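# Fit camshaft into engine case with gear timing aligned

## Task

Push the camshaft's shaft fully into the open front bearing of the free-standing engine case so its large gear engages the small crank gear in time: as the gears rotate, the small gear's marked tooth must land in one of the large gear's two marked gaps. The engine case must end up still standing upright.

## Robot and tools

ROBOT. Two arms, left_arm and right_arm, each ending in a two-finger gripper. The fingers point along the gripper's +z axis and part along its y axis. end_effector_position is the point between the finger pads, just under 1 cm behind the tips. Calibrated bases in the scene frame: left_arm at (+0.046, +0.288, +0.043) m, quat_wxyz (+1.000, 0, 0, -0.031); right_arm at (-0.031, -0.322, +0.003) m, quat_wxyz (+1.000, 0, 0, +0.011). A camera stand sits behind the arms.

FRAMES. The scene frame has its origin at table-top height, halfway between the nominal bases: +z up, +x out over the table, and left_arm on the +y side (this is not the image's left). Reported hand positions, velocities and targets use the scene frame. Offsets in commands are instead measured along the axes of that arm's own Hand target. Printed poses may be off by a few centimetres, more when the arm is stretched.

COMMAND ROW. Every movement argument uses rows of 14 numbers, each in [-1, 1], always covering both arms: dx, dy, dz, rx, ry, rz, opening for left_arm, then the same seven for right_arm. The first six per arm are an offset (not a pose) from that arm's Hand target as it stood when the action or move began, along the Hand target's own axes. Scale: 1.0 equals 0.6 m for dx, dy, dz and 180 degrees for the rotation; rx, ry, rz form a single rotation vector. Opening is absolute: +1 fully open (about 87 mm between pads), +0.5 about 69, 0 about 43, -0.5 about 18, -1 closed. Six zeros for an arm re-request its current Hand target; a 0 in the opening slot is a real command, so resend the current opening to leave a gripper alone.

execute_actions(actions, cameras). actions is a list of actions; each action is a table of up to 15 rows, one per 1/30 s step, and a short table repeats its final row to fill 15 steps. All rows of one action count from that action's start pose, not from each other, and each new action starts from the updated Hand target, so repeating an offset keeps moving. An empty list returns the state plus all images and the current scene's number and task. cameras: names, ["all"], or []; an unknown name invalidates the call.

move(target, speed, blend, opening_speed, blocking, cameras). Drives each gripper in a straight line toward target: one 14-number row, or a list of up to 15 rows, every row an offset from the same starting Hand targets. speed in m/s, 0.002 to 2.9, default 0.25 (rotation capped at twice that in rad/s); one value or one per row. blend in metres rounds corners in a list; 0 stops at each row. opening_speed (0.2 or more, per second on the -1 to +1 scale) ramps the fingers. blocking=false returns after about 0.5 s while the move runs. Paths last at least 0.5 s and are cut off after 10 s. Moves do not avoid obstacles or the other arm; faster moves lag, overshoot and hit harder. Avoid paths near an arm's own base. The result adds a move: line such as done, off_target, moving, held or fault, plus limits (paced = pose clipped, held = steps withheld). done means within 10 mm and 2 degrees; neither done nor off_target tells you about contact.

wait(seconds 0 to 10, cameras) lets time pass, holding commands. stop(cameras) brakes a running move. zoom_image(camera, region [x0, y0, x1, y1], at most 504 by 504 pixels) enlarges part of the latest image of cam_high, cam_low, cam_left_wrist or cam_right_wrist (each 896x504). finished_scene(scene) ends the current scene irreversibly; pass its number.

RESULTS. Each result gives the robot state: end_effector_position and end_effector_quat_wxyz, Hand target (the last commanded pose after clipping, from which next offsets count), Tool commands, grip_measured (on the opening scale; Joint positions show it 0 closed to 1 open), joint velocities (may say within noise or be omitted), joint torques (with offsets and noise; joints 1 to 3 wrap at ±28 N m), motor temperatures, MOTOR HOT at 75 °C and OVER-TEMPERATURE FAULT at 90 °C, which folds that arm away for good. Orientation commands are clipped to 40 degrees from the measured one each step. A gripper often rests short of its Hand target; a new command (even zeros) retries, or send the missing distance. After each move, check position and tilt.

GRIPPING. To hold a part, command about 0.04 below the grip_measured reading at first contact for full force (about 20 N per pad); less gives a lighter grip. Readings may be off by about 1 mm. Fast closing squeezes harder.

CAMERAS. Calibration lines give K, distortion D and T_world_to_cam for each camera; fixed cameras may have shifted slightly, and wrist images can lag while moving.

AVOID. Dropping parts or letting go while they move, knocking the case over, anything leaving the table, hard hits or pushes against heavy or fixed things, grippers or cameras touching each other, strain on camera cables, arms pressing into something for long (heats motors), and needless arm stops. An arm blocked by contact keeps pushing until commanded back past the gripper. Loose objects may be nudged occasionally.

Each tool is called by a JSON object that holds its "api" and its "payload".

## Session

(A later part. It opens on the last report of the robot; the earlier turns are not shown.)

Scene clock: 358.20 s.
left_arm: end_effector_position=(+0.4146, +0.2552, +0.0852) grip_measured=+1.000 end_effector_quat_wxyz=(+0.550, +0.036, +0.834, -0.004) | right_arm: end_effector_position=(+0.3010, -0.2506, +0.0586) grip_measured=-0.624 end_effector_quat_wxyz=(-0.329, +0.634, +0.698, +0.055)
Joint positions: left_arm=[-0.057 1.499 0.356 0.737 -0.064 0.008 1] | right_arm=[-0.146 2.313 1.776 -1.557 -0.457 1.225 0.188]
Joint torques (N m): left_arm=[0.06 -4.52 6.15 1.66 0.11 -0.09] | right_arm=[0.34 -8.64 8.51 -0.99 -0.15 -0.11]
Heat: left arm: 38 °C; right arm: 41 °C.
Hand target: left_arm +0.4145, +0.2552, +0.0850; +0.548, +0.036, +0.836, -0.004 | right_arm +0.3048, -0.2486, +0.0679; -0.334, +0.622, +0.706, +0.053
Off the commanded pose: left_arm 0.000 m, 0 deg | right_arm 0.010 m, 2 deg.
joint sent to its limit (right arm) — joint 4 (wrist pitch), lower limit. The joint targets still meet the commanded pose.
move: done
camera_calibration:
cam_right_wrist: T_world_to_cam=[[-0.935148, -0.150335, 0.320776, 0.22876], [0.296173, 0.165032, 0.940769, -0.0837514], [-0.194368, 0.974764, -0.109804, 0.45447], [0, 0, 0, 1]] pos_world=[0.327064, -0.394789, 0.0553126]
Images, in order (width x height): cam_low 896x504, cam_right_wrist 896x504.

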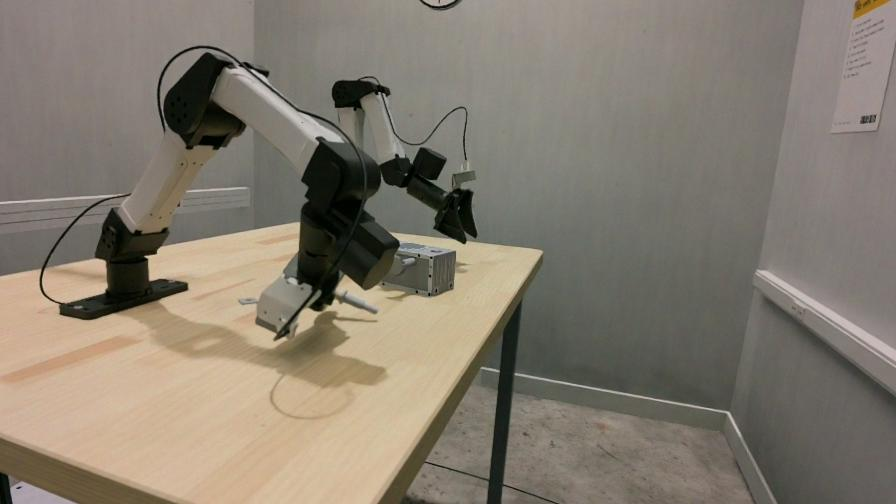

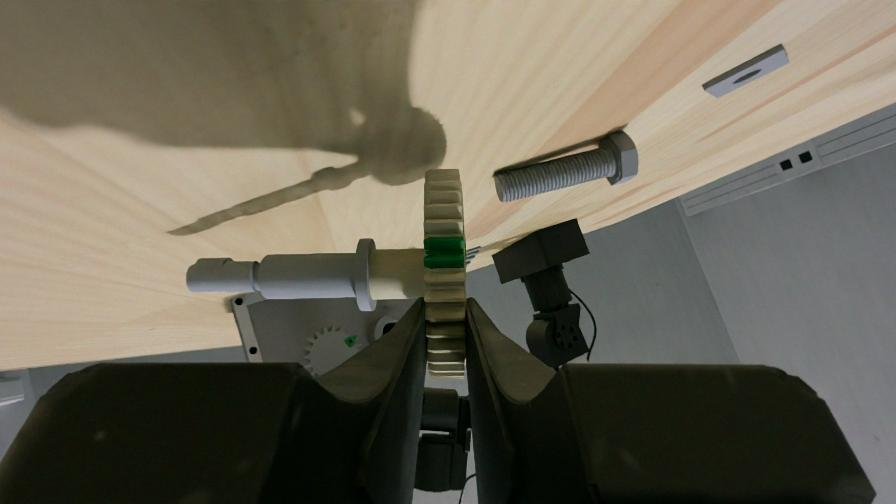

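{"api": "move", "payload": {"target": [0,0,0,0,0,0,1,-0.0045,0.0028,0.0064,0,-0.067,0,-0.75], "speed": 0.1, "cameras": ["cam_right_wrist","cam_low"]}}

{"api": "zoom_image", "payload": {"camera": "cam_low", "region": [230, 230, 390, 350]}}

{"api": "zoom_image", "payload": {"camera": "cam_right_wrist", "region": [220, 240, 420, 400]}}

Scene clock: 413.17 s.
left_arm: end_effector_position=(+0.4146, +0.2552, +0.0852) grip_measured=+1.000 end_effector_quat_wxyz=(+0.550, +0.036, +0.834, -0.004) | right_arm: end_effector_position=(+0.3003, -0.2469, +0.0522) grip_measured=-0.625 end_effector_quat_wxyz=(-0.280, +0.624, +0.730, -0.013)
Joint positions: left_arm=[-0.057 1.499 0.356 0.737 -0.064 0.008 1] | right_arm=[-0.072 2.313 1.826 -1.566 -0.314 1.286 0.188]
Joint torques (N m): left_arm=[0.21 -4.6 6.27 1.66 0.15 -0.09] | right_arm=[0.35 -10.39 7.92 -0.78 0.22 0.15]
Heat: left arm: 38 °C; right arm: 42 °C.
Hand target: left_arm +0.4145, +0.2552, +0.0850; +0.548, +0.036, +0.836, -0.004 | right_arm +0.3048, -0.2486, +0.0628; -0.258, +0.624, +0.738, -0.013
Off the commanded pose: left_arm 0.000 m, 0 deg | right_arm 0.012 m, 3 deg.
move: off_target (right_arm)
camera_calibration:
cam_right_wrist: T_world_to_cam=[[-0.921243, -0.18625, 0.341501, 0.216602], [0.267776, 0.333146, 0.904052, -0.0262455], [-0.282149, 0.924297, -0.257035, 0.471627], [0, 0, 0, 1]] pos_world=[0.33964, -0.386837, 0.070982]
Images, in order (width x height): cam_low 896x504, cam_right_wrist 896x504.

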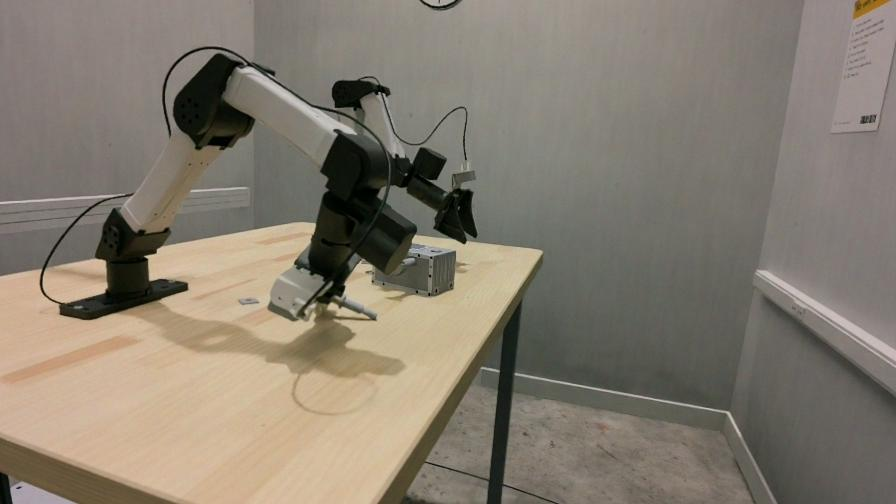

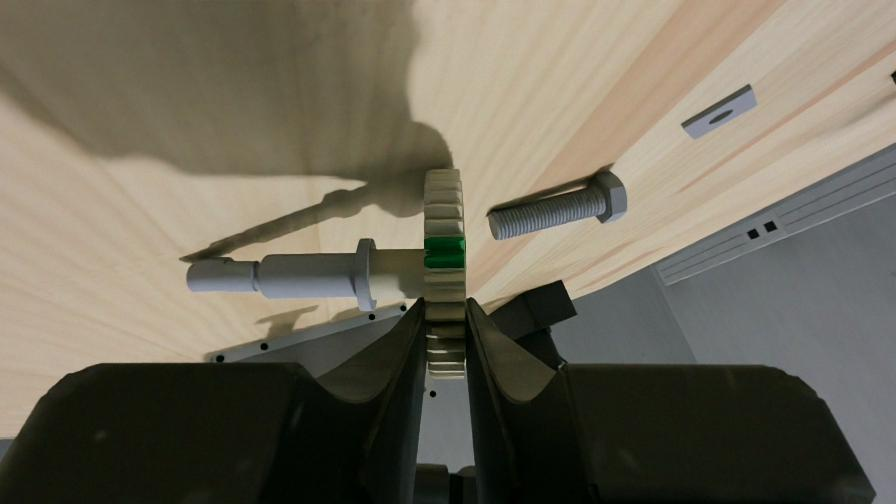

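Scaled by 3.150 from the camera's 896x504 image, which has a finer 1280x720 frame.

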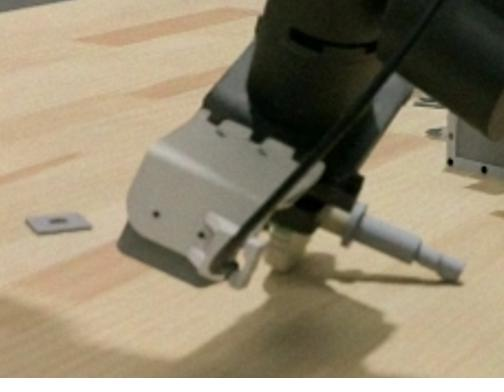

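Scaled by 2.520 from the camera's 896x504 image, which has a finer 1280x720 frame.

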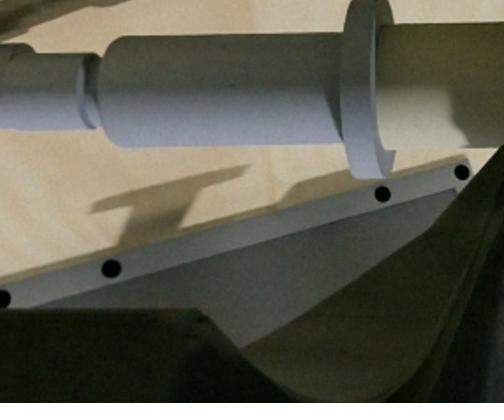

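{"api": "move", "payload": {"target": [[0,0,0,0,0,0,1,0.002,0.004,0.010,0,0,0,-0.75],[0,0,0,0,0,0,1,0.002,0.004,0.010,0,0,0,-0.35]], "speed": 0.1, "opening_speed": 0.3, "cameras": ["cam_right_wrist","cam_low"]}}

{"api": "zoom_image", "payload": {"camera": "cam_low", "region": [230, 230, 390, 350]}}

Scene clock: 426.70 s.
left_arm: end_effector_position=(+0.4146, +0.2552, +0.0852) grip_measured=+1.000 end_effector_quat_wxyz=(+0.550, +0.036, +0.834, -0.004) | right_arm: end_effector_position=(+0.2996, -0.2447, +0.0516) grip_measured=-0.350 end_effector_quat_wxyz=(-0.278, +0.622, +0.731, -0.017)
Joint positions: left_arm=[-0.057 1.499 0.356 0.737 -0.064 0.008 1] | right_arm=[-0.063 2.313 1.826 -1.565 -0.308 1.292 0.325]
Joint torques (N m): left_arm=[0.2 -4.71 6.19 1.67 0.16 -0.06] | right_arm=[0.28 -10.09 6.42 -0.53 0.12 0.16]
Heat: left arm: 38 °C; right arm: 42 °C.
Hand target: left_arm +0.4145, +0.2552, +0.0850; +0.548, +0.036, +0.836, -0.004 | right_arm +0.3045, -0.2452, +0.0572; -0.258, +0.624, +0.738, -0.013
Off the commanded pose: left_arm 0.000 m, 0 deg | right_arm 0.007 m, 2 deg.
move: done; target 2's new opening was sent with right_arm's hand 0.007 m and 3 deg from that target
camera_calibration:
cam_right_wrist: T_world_to_cam=[[-0.919376, -0.189725, 0.344604, 0.214945], [0.267169, 0.341831, 0.900984, -0.0237657], [-0.288735, 0.920411, -0.263583, 0.470589], [0, 0, 0, 1]] pos_world=[0.339841, -0.384231, 0.0713806]
Images, in order (width x height): cam_low 896x504, cam_right_wrist 896x504.

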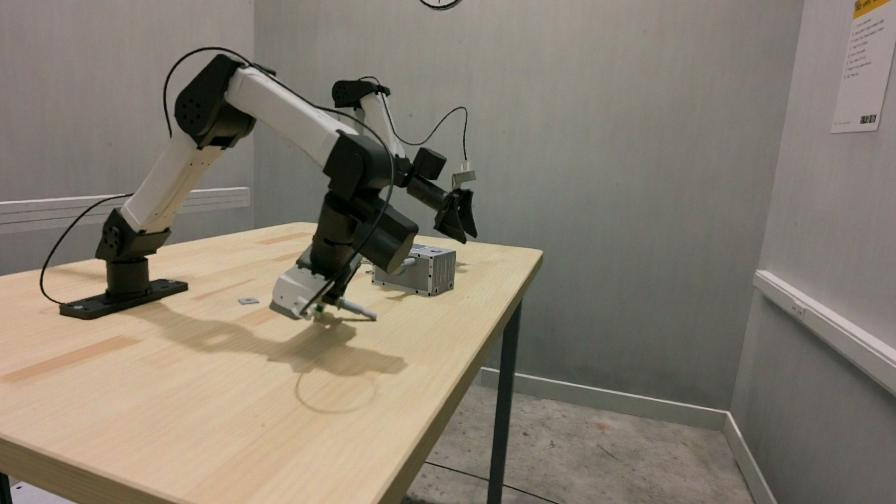

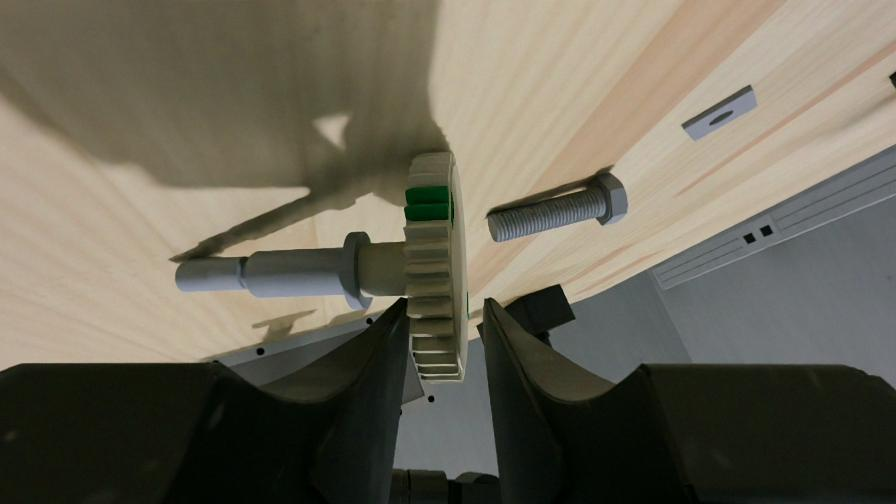

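Scaled by 3.150 from the camera's 896x504 image, which has a finer 1280x720 frame.

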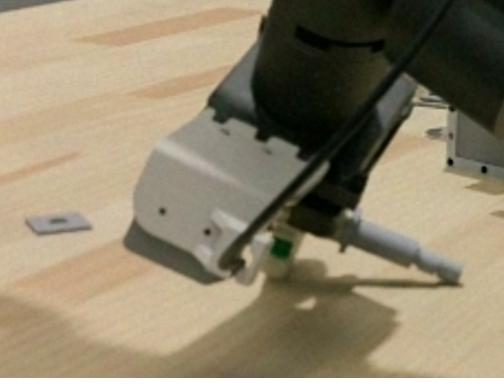

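{"api": "move", "payload": {"target": [[0,0,0,0,0,0,1,0,0.003,-0.1,0,0,0,-0.3],[0,0,0,0,0,0,1,-0.05,0.02,-0.15,0,-0.1,0,0.3]], "speed": 0.1, "cameras": ["cam_right_wrist","cam_low"]}}

{"api": "zoom_image", "payload": {"camera": "cam_low", "region": [230, 230, 390, 350]}}

{"api": "zoom_image", "payload": {"camera": "cam_right_wrist", "region": [200, 240, 440, 400]}}

Scene clock: 439.30 s.
left_arm: end_effector_position=(+0.4146, +0.2552, +0.0852) grip_measured=+1.000 end_effector_quat_wxyz=(+0.550, +0.036, +0.834, -0.004) | right_arm: end_effector_position=(+0.3503, -0.2972, +0.0996) grip_measured=+0.300 end_effector_quat_wxyz=(-0.080, +0.634, +0.768, -0.037)
Joint positions: left_arm=[-0.057 1.499 0.356 0.737 -0.064 0.008 1] | right_arm=[-0.078 2.222 2.044 -1.566 -0.035 1.321 0.65]
Joint torques (N m): left_arm=[0.17 -4.6 6.12 1.65 0.12 -0.06] | right_arm=[0.4 -11.33 8.99 -0.13 0.28 0.03]
Motor temperatures (°C): left_arm=[22 32 32 38 23 22 23] | right_arm=[23 41 42 29 23 24 24]
Heat: left arm: 38 °C; right arm: 42 °C.
Hand target: left_arm +0.4145, +0.2552, +0.0850; +0.548, +0.036, +0.836, -0.004 | right_arm +0.3539, -0.2976, +0.1202; -0.139, +0.614, +0.769, -0.110
Off the commanded pose: left_arm 0.000 m, 0 deg | right_arm 0.021 m, 11 deg.
joint sent to its limit (right arm) — joint 4 (wrist pitch), lower limit. The joint targets are off in orientation, not in position.
move: off_target (right_arm); target 2's new opening was sent with right_arm's hand 0.021 m and 11 deg from that target
camera_calibration:
cam_right_wrist: T_world_to_cam=[[-0.978576, -0.168195, 0.11874, 0.284691], [-0.00417205, 0.592809, 0.805332, 0.116592], [-0.205843, 0.787583, -0.580811, 0.509307], [0, 0, 0, 1]] pos_world=[0.383916, -0.422355, 0.168111]
Images, in order (width x height): cam_low 896x504, cam_right_wrist 896x504.

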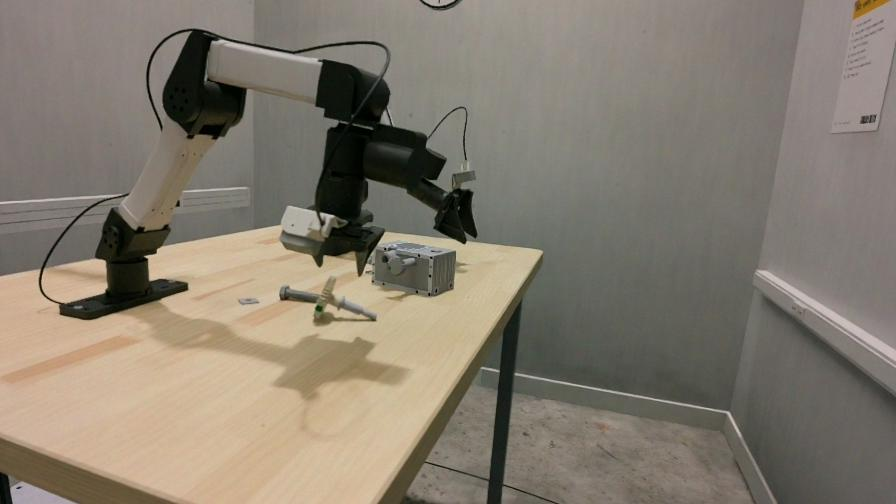

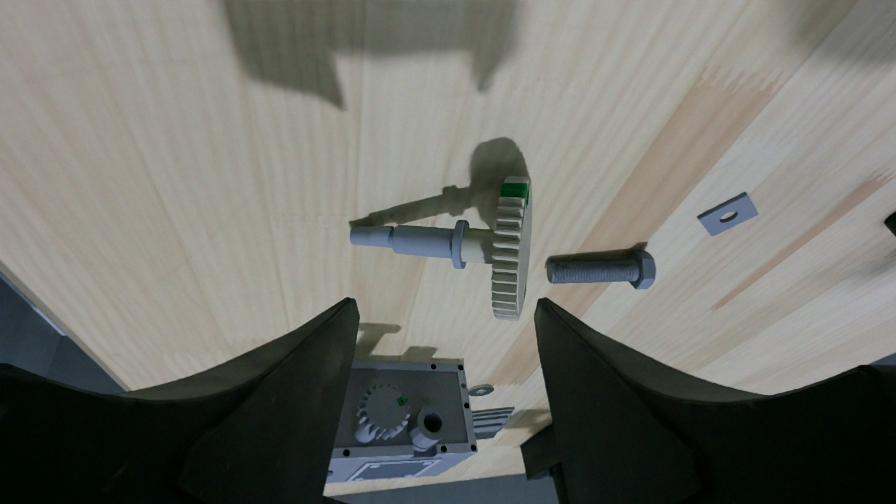

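Scaled by 3.150 from the camera's 896x504 image, which has a finer 1280x720 frame.

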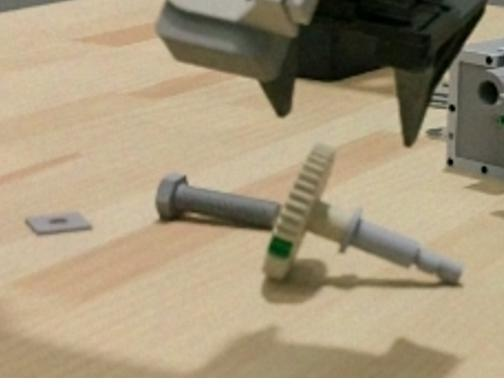

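Scaled by 2.100 from the camera's 896x504 image, which has a finer 1280x720 frame.

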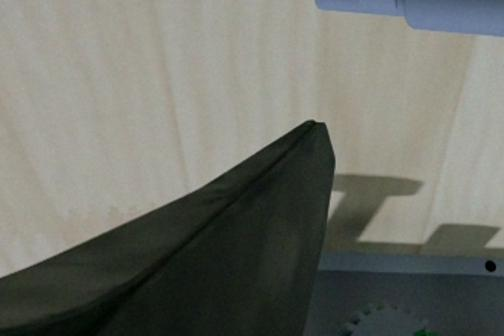

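{"api": "zoom_image", "payload": {"camera": "cam_right_wrist", "region": [330, 350, 490, 480]}}

{"api": "zoom_image", "payload": {"camera": "cam_right_wrist", "region": [340, 160, 560, 330]}}

Scaled by 3.150 from the camera's 896x504 image, which has a finer 1280x720 frame.

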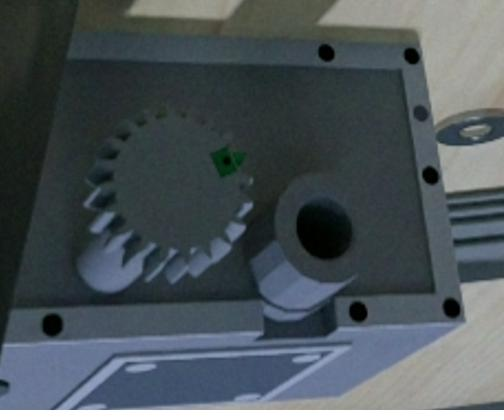

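Scaled by 2.291 from the camera's 896x504 image, which has a finer 1280x720 frame.

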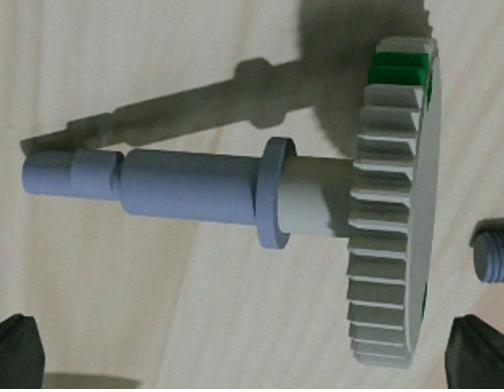

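{"api": "move", "payload": {"target": [0,0,0,0,0,0,1,0.101,-0.007,0.041,0.003,-0.0446,-0.0492,0.8], "speed": 0.15, "cameras": ["cam_right_wrist","cam_low"]}}

{"api": "zoom_image", "payload": {"camera": "cam_low", "region": [230, 230, 390, 350]}}

Scene clock: 502.77 s.
left_arm: end_effector_position=(+0.4146, +0.2552, +0.0852) grip_measured=+1.000 end_effector_quat_wxyz=(+0.550, +0.036, +0.834, -0.004) | right_arm: end_effector_position=(+0.3317, -0.2363, +0.0903) grip_measured=+0.800 end_effector_quat_wxyz=(-0.059, +0.548, +0.830, -0.086)
Joint positions: left_arm=[-0.057 1.499 0.356 0.737 -0.064 0.008 1] | right_arm=[0.127 2.222 2.013 -1.566 0.05 1.321 0.9]
Joint torques (N m): left_arm=[0.25 -4.62 6.2 1.64 0.14 -0.09] | right_arm=[-0.09 -11.14 5.71 -0.19 0.33 0.14]
Motor temperatures (°C): left_arm=[22 32 32 38 22 22 23] | right_arm=[23 50 42 27 23 24 24]
Heat: left arm: 38 °C; right arm: 50 °C.
Hand target: left_arm +0.4145, +0.2552, +0.0850; +0.548, +0.036, +0.836, -0.004 | right_arm +0.3289, -0.2394, +0.1033; -0.096, +0.543, +0.821, -0.146
Off the commanded pose: left_arm 0.000 m, 0 deg | right_arm 0.014 m, 8 deg.
joint sent to its limit (right arm) — joint 4 (wrist pitch), lower limit. The joint targets are off in orientation, not in position.
move: off_target (right_arm)
camera_calibration:
cam_right_wrist: T_world_to_cam=[[-0.915919, -0.364818, 0.167335, 0.206264], [-0.119671, 0.646178, 0.753746, 0.14349], [-0.383108, 0.670345, -0.635504, 0.488208], [0, 0, 0, 1]] pos_world=[0.393129, -0.344738, 0.167588]
Images, in order (width x height): cam_low 896x504, cam_right_wrist 896x504.

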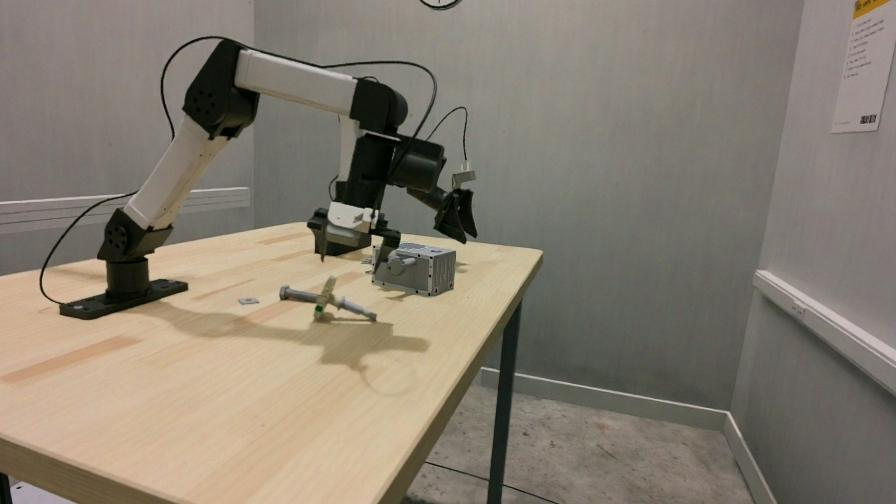

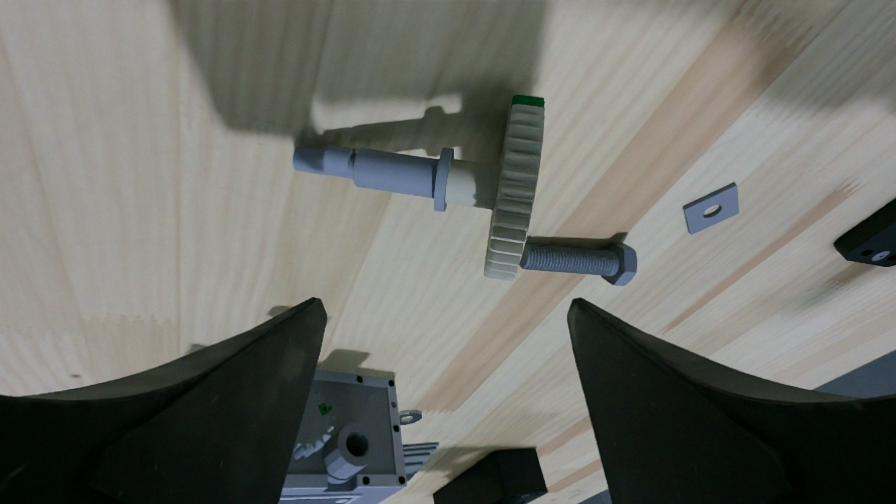

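Scaled by 3.150 from the camera's 896x504 image, which has a finer 1280x720 frame.

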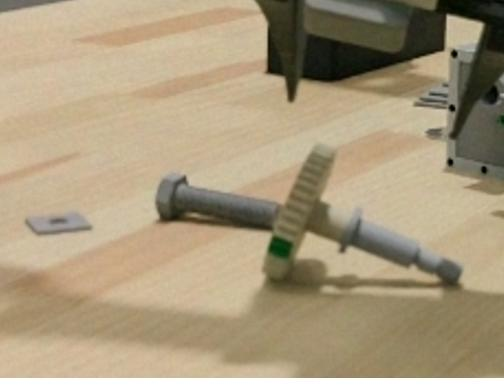

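{"api": "move", "payload": {"target": [0,0,0,0,0,0,1,0.002,-0.0135,0.035,0,0,0,0.8], "speed": 0.1, "cameras": ["cam_right_wrist"]}}

Scene clock: 521.10 s.
left_arm: end_effector_position=(+0.4146, +0.2552, +0.0852) grip_measured=+1.000 end_effector_quat_wxyz=(+0.550, +0.036, +0.834, -0.004) | right_arm: end_effector_position=(+0.3175, -0.2402, +0.0789) grip_measured=+0.800 end_effector_quat_wxyz=(-0.078, +0.545, +0.827, -0.110)
Joint positions: left_arm=[-0.057 1.499 0.356 0.737 -0.064 0.008 1] | right_arm=[0.127 2.222 1.953 -1.566 0.06 1.321 0.9]
Joint torques (N m): left_arm=[0.27 -4.7 6.31 1.67 0.12 -0.08] | right_arm=[-0.27 -9.85 5.64 -0.33 0.34 0.11]
Heat: left arm: 38 °C; right arm: 51 °C.
Hand target: left_arm +0.4145, +0.2552, +0.0850; +0.548, +0.036, +0.836, -0.004 | right_arm +0.3148, -0.2441, +0.0864; -0.096, +0.543, +0.821, -0.146
Off the commanded pose: left_arm 0.000 m, 0 deg | right_arm 0.009 m, 5 deg.
joint sent to its limit (right arm) — joint 4 (wrist pitch), lower limit. The joint targets are off in orientation, not in position.
move: off_target (right_arm)
camera_calibration:
cam_right_wrist: T_world_to_cam=[[-0.903634, -0.363257, 0.226913, 0.185517], [-0.0773823, 0.65954, 0.747676, 0.1431], [-0.421257, 0.658066, -0.624092, 0.486325], [0, 0, 0, 1]] pos_world=[0.383581, -0.347024, 0.154423]
Images, in order (width x height): cam_right_wrist 896x504.

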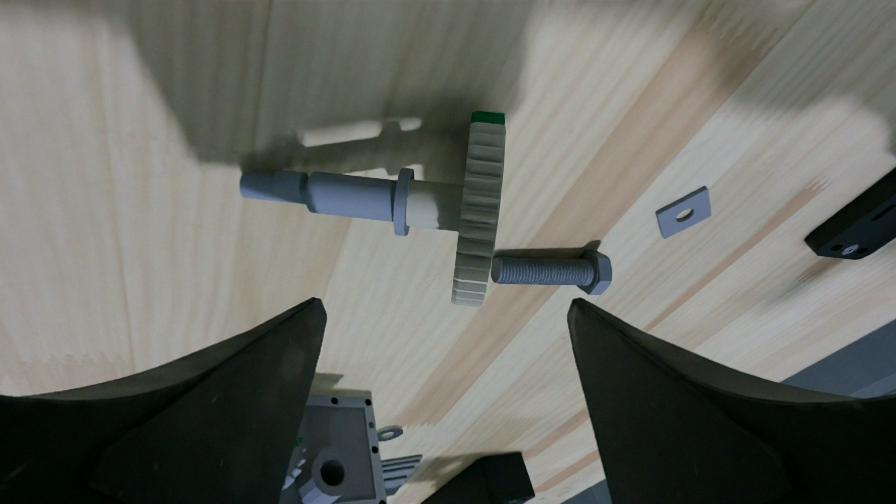

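{"api": "move", "payload": {"target": [[0,0,0,0,0,0,1,0,-0.0133,0.006,0,0.005,0.013,0.8],[0,0,0,0,0,0,1,0,-0.0133,0.039,0,0.005,0.013,0.8]], "speed": 0.1, "cameras": ["cam_right_wrist"]}}

Scene clock: 538.00 s.
left_arm: end_effector_position=(+0.4146, +0.2552, +0.0852) grip_measured=+1.000 end_effector_quat_wxyz=(+0.550, +0.036, +0.834, -0.004) | right_arm: end_effector_position=(+0.3027, -0.2444, +0.0676) grip_measured=+0.800 end_effector_quat_wxyz=(-0.100, +0.556, +0.815, -0.133)
Joint positions: left_arm=[-0.057 1.499 0.356 0.737 -0.064 0.008 1] | right_arm=[0.12 2.222 1.888 -1.566 0.06 1.349 0.9]
Joint torques (N m): left_arm=[0.16 -4.42 6.2 1.65 0.12 -0.09] | right_arm=[-0.81 -8.03 5.49 -0.43 0.32 0.16]
Heat: left arm: 38 °C; right arm: 51 °C.
Hand target: left_arm +0.4145, +0.2552, +0.0850; +0.548, +0.036, +0.836, -0.004 | right_arm +0.3004, -0.2502, +0.0671; -0.100, +0.561, +0.809, -0.143
Off the commanded pose: left_arm 0.000 m, 0 deg | right_arm 0.006 m, 1 deg.
move: done
camera_calibration:
cam_right_wrist: T_world_to_cam=[[-0.899011, -0.32937, 0.288607, 0.175853], [-0.00974613, 0.673918, 0.738742, 0.136892], [-0.437817, 0.661325, -0.60907, 0.480629], [0, 0, 0, 1]] pos_world=[0.369855, -0.352185, 0.140856]
Images, in order (width x height): cam_right_wrist 896x504.

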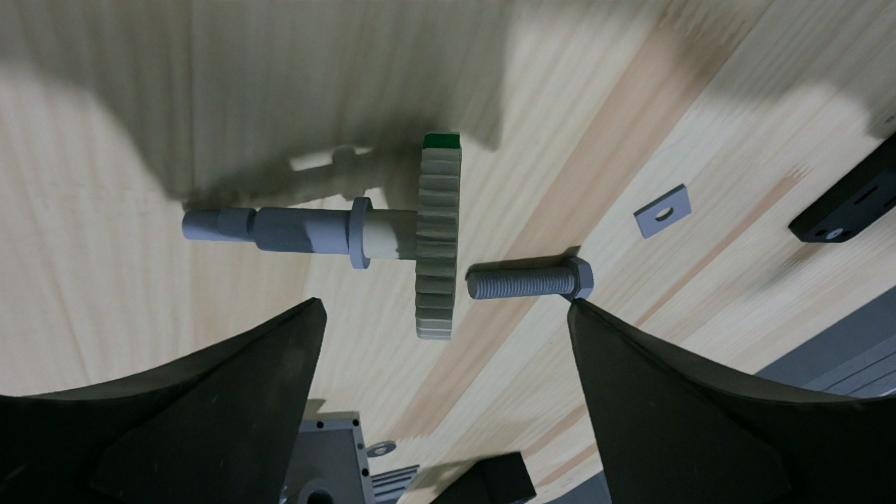

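{"api": "move", "payload": {"target": [0,0,0,0,0,0,1,0,0.006,0.019,0,0,0,0.8], "speed": 0.1, "cameras": ["cam_right_wrist"]}}

Scene clock: 543.67 s.
left_arm: end_effector_position=(+0.4146, +0.2552, +0.0852) grip_measured=+1.000 end_effector_quat_wxyz=(+0.550, +0.036, +0.834, -0.004) | right_arm: end_effector_position=(+0.2965, -0.2453, +0.0593) grip_measured=+0.800 end_effector_quat_wxyz=(-0.108, +0.554, +0.813, -0.140)
Joint positions: left_arm=[-0.057 1.499 0.356 0.737 -0.064 0.008 1] | right_arm=[0.12 2.222 1.847 -1.546 0.06 1.349 0.9]
Joint torques (N m): left_arm=[0.17 -4.51 6.23 1.64 0.14 -0.12] | right_arm=[-0.87 -7.69 5.46 -0.19 0.32 0.15]
Heat: left arm: 38 °C; right arm: 50 °C.
Hand target: left_arm +0.4145, +0.2552, +0.0850; +0.548, +0.036, +0.836, -0.004 | right_arm +0.2999, -0.2504, +0.0552; -0.100, +0.561, +0.809, -0.143
Off the commanded pose: left_arm 0.000 m, 0 deg | right_arm 0.007 m, 1 deg.
move: done
camera_calibration:
cam_right_wrist: T_world_to_cam=[[-0.892571, -0.328456, 0.308923, 0.169489], [0.00613393, 0.676207, 0.736686, 0.139536], [-0.450865, 0.65944, -0.601548, 0.476308], [0, 0, 0, 1]] pos_world=[0.365176, -0.352782, 0.131368]
Images, in order (width x height): cam_right_wrist 896x504.

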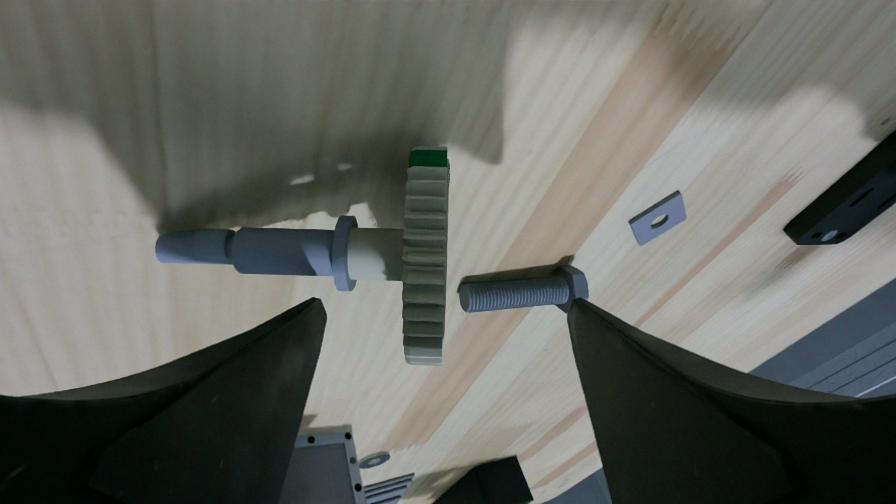

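{"api": "move", "payload": {"target": [0,0,0,0,0,0,1,0,0.0145,0.007,0,0,0,0.8], "speed": 0.1, "cameras": ["cam_right_wrist"]}}

Scene clock: 557.80 s.
left_arm: end_effector_position=(+0.4146, +0.2552, +0.0852) grip_measured=+1.000 end_effector_quat_wxyz=(+0.550, +0.036, +0.834, -0.004) | right_arm: end_effector_position=(+0.2963, -0.2452, +0.0484) grip_measured=+0.800 end_effector_quat_wxyz=(-0.117, +0.554, +0.811, -0.148)
Joint positions: left_arm=[-0.057 1.499 0.356 0.737 -0.064 0.008 1] | right_arm=[0.12 2.254 1.847 -1.539 0.059 1.352 0.9]
Joint torques (N m): left_arm=[0.21 -4.46 6.19 1.66 0.12 -0.11] | right_arm=[-0.55 -7.82 7.9 -0.26 0.31 0.16]
Heat: left arm: 38 °C; right arm: 47 °C.
Hand target: left_arm +0.4145, +0.2552, +0.0850; +0.548, +0.036, +0.836, -0.004 | right_arm +0.3062, -0.2480, +0.0483; -0.100, +0.561, +0.809, -0.143
Off the commanded pose: left_arm 0.000 m, 0 deg | right_arm 0.010 m, 2 deg.
move: done
camera_calibration:
cam_right_wrist: T_world_to_cam=[[-0.885797, -0.324502, 0.331755, 0.170573], [0.0260703, 0.678953, 0.733718, 0.142312], [-0.463339, 0.658575, -0.592955, 0.472695], [0, 0, 0, 1]] pos_world=[0.366401, -0.352577, 0.119281]
Images, in order (width x height): cam_right_wrist 896x504.

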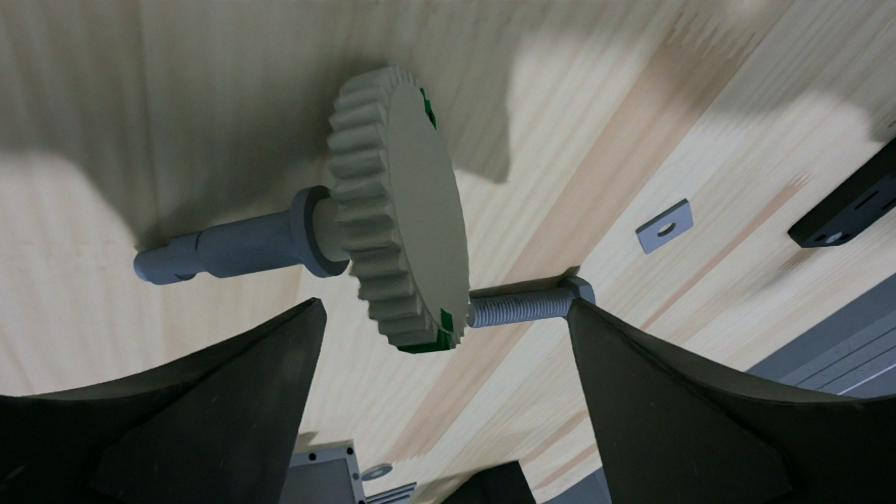

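{"api": "move", "payload": {"target": [0,0,0,0,0,0,1,0,0,-0.075,0,0,0,0.8], "speed": 0.15, "cameras": ["cam_right_wrist","cam_low"]}}

{"api": "zoom_image", "payload": {"camera": "cam_low", "region": [230, 230, 390, 350]}}

{"api": "zoom_image", "payload": {"camera": "cam_right_wrist", "region": [200, 50, 560, 330]}}

Scene clock: 566.37 s.
left_arm: end_effector_position=(+0.4146, +0.2552, +0.0852) grip_measured=+1.000 end_effector_quat_wxyz=(+0.550, +0.036, +0.834, -0.004) | right_arm: end_effector_position=(+0.3166, -0.2423, +0.0716) grip_measured=+0.800 end_effector_quat_wxyz=(-0.084, +0.560, +0.816, -0.118)
Joint positions: left_arm=[-0.057 1.499 0.356 0.737 -0.064 0.008 1] | right_arm=[0.12 2.234 1.939 -1.56 0.059 1.353 0.9]
Joint torques (N m): left_arm=[0.18 -4.72 6.35 1.7 0.13 -0.09] | right_arm=[-0.31 -11.08 8.59 -0.44 0.18 0.15]
Heat: left arm: 38 °C; right arm: 46 °C.
Hand target: left_arm +0.4145, +0.2552, +0.0850; +0.548, +0.036, +0.836, -0.004 | right_arm +0.3207, -0.2426, +0.0905; -0.100, +0.561, +0.809, -0.143
Off the commanded pose: left_arm 0.000 m, 0 deg | right_arm 0.019 m, 4 deg.
joint sent to its limit (right arm) — joint 4 (wrist pitch), lower limit. The joint targets are off in orientation, not in position.
move: off_target (right_arm)
camera_calibration:
cam_right_wrist: T_world_to_cam=[[-0.912414, -0.326762, 0.24643, 0.195792], [-0.0396465, 0.669859, 0.741429, 0.140887], [-0.407344, 0.66672, -0.624144, 0.480397], [0, 0, 0, 1]] pos_world=[0.379916, -0.350687, 0.14713]
Images, in order (width x height): cam_low 896x504, cam_right_wrist 896x504.

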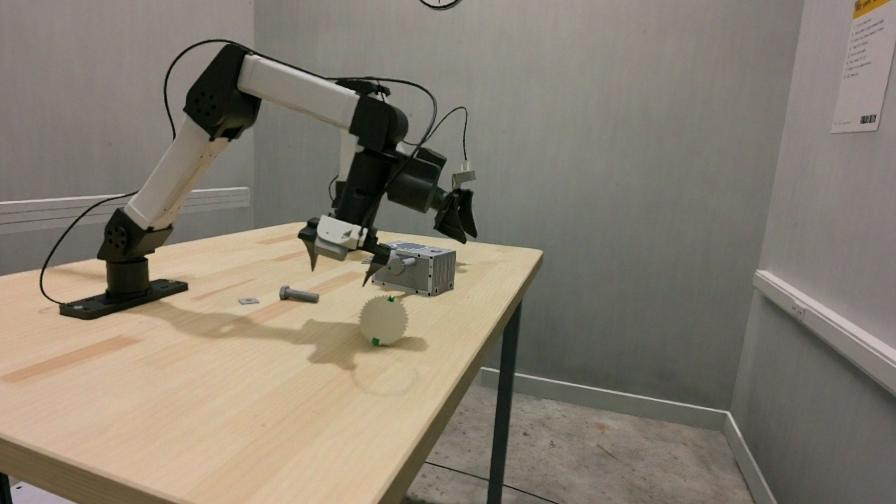

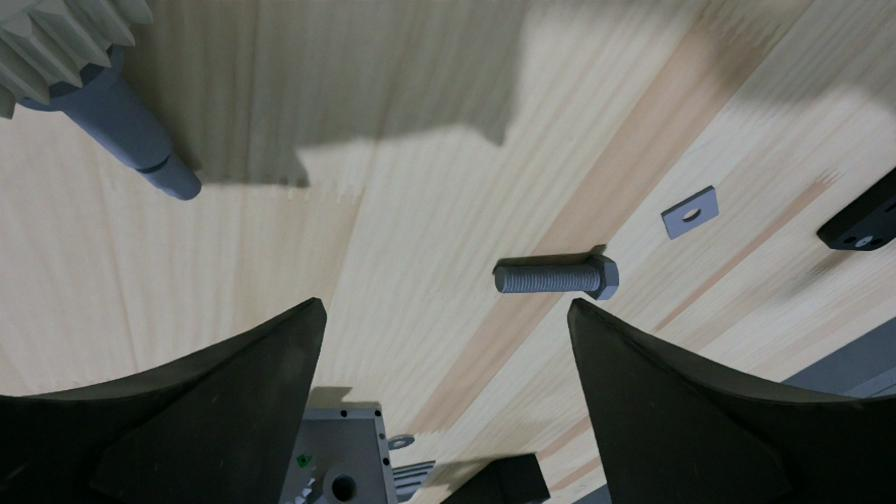

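Scaled by 3.150 from the camera's 896x504 image, which has a finer 1280x720 frame.

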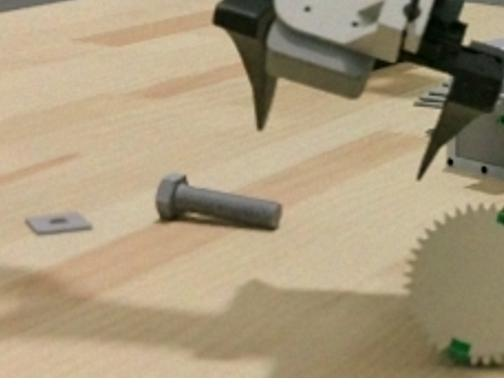

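Scaled by 1.400 from the camera's 896x504 image, which has a finer 1280x720 frame.

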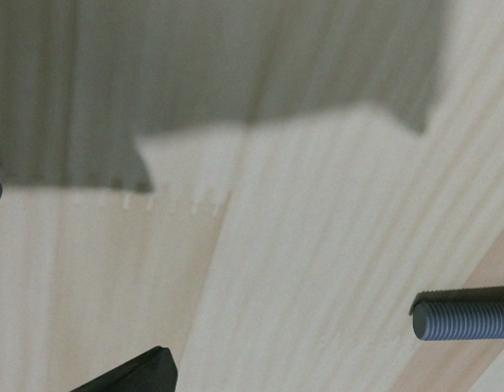

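{"api": "move", "payload": {"target": [[0,0,0,0,0,0,1,0,-0.04,-0.1,0,0,0,0.8],[0,0,0,0,0,0,1,-0.03,-0.086,-0.093,-0.255,-0.435,-0.441,0.8]], "speed": 0.35, "blend": 0.03, "cameras": ["cam_right_wrist","cam_low","cam_high"]}}

{"api": "zoom_image", "payload": {"camera": "cam_low", "region": [300, 250, 460, 370]}}

Scene clock: 628.43 s.
left_arm: end_effector_position=(+0.4146, +0.2552, +0.0852) grip_measured=+1.000 end_effector_quat_wxyz=(+0.550, +0.036, +0.834, -0.004) | right_arm: end_effector_position=(+0.2949, -0.2710, +0.1536) grip_measured=+0.800 end_effector_quat_wxyz=(+0.493, -0.232, +0.836, -0.066)
Joint positions: left_arm=[-0.057 1.499 0.356 0.737 -0.064 0.008 1] | right_arm=[0.229 1.032 0.672 -0.172 0.097 -0.347 0.9]
Joint torques (N m): left_arm=[0.17 -4.6 6.12 1.64 0.11 -0.12] | right_arm=[-0.79 -2.3 7.51 2.63 -0.09 -0.05]
Heat: left arm: 38 °C; right arm: 48 °C.
Hand target: left_arm +0.4145, +0.2552, +0.0850; +0.548, +0.036, +0.836, -0.004 | right_arm +0.2996, -0.2698, +0.1606; +0.510, -0.233, +0.826, -0.063
Off the commanded pose: left_arm 0.000 m, 0 deg | right_arm 0.009 m, 2 deg.
move: done
camera_calibration:
cam_right_wrist: T_world_to_cam=[[0.348462, -0.888239, 0.299342, -0.385772], [-0.910038, -0.397096, -0.118935, 0.198242], [0.22451, -0.230968, -0.946704, 0.161915], [0, 0, 0, 1]] pos_world=[0.278484, -0.22654, 0.292341]
Images, in order (width x height): cam_high 896x504, cam_low 896x504, cam_right_wrist 896x504.

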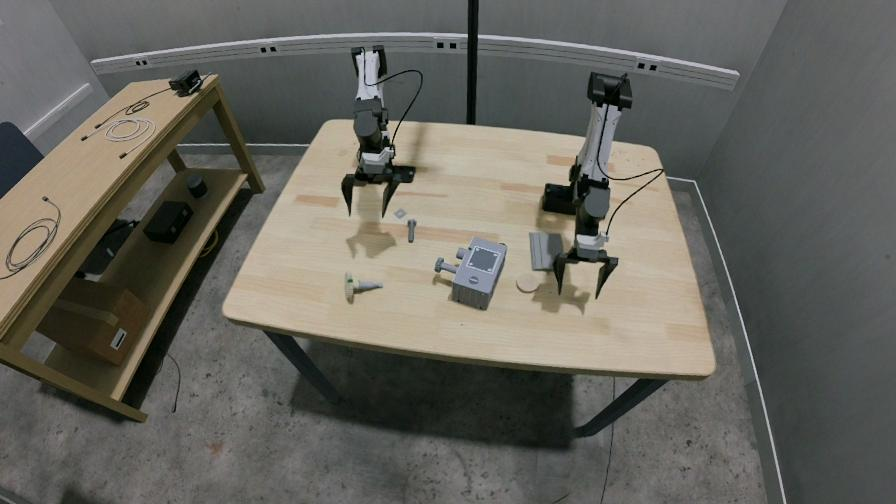

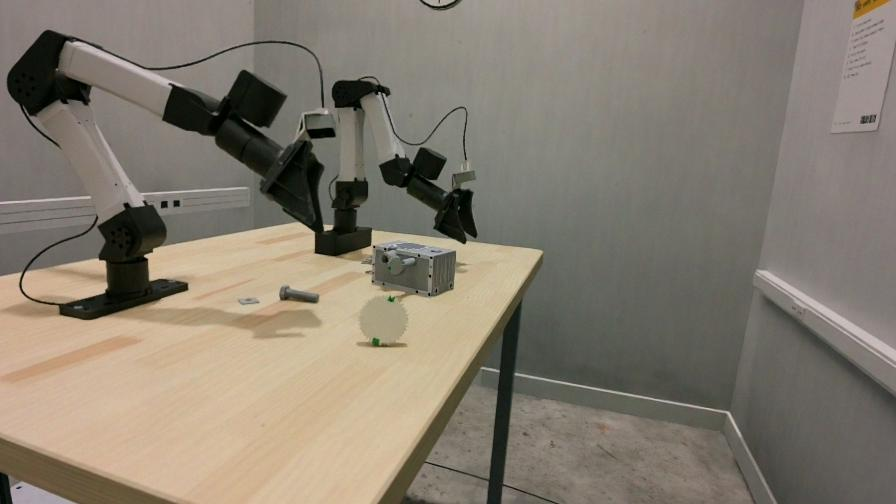

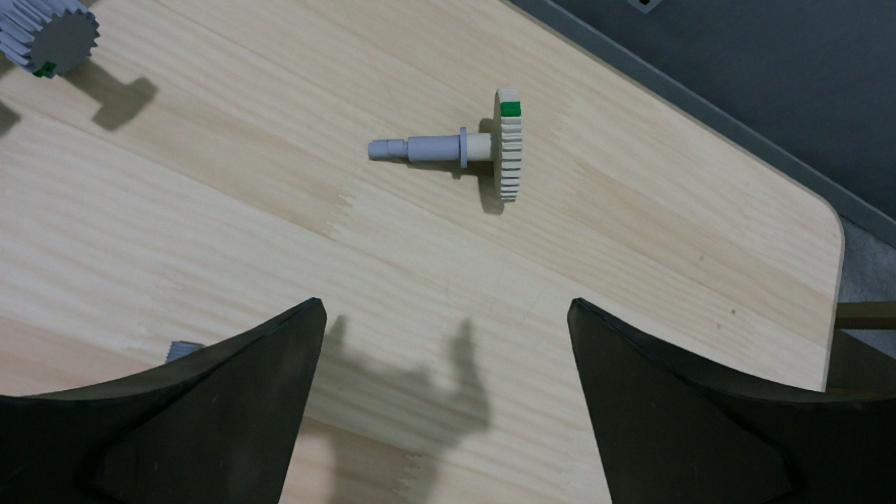

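Scaled by 3.150 from the camera's 896x504 image, which has a finer 1280x720 frame.

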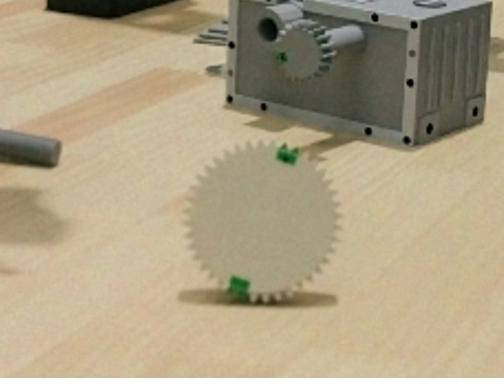

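{"api": "move", "payload": {"target": [0,0,0,0,0,0,1,0.133,-0.039,0.138,0,-0.0556,0,0.8], "speed": 0.2, "cameras": ["cam_right_wrist","cam_low"]}}

Scene clock: 646.37 s.
left_arm: end_effector_position=(+0.4146, +0.2552, +0.0852) grip_measured=+1.000 end_effector_quat_wxyz=(+0.550, +0.036, +0.834, -0.004) | right_arm: end_effector_position=(+0.3477, -0.3156, +0.0606) grip_measured=+0.800 end_effector_quat_wxyz=(+0.569, -0.235, +0.787, -0.044)
Joint positions: left_arm=[-0.057 1.499 0.356 0.737 -0.064 0.008 1] | right_arm=[-0.068 1.49 0.367 0.756 -0.245 -0.459 0.9]
Joint torques (N m): left_arm=[0.14 -4.66 6.15 1.65 0.12 -0.08] | right_arm=[-0.69 -2.97 5.53 2.69 -0.18 0.02]
Motor temperatures (°C): left_arm=[22 32 33 38 22 22 22] | right_arm=[23 43 43 34 23 24 23]
Heat: left arm: 38 °C; right arm: 43 °C.
Hand target: left_arm +0.4145, +0.2552, +0.0850; +0.548, +0.036, +0.836, -0.004 | right_arm +0.3498, -0.3151, +0.0648; +0.581, -0.237, +0.778, -0.042
Off the commanded pose: left_arm 0.000 m, 0 deg | right_arm 0.004 m, 2 deg.
move: done
camera_calibration:
cam_right_wrist: T_world_to_cam=[[0.3516, -0.886504, 0.300813, -0.416476], [-0.851197, -0.436491, -0.291443, 0.19501], [0.389667, -0.15358, -0.90806, 0.0163479], [0, 0, 0, 1]] pos_world=[0.306055, -0.281577, 0.196961]
Images, in order (width x height): cam_low 896x504, cam_right_wrist 896x504.

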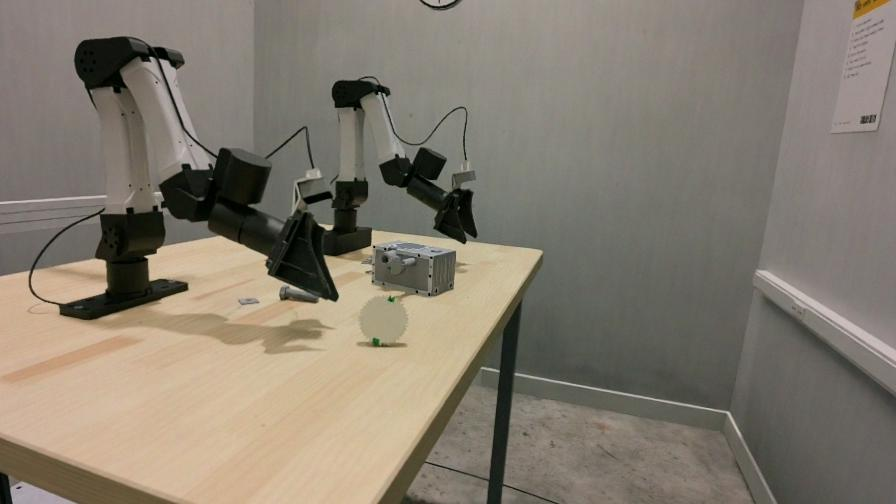

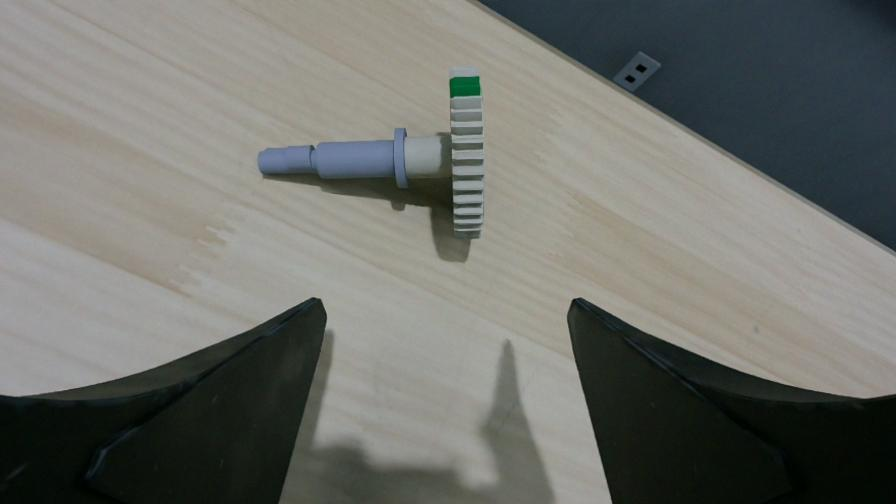

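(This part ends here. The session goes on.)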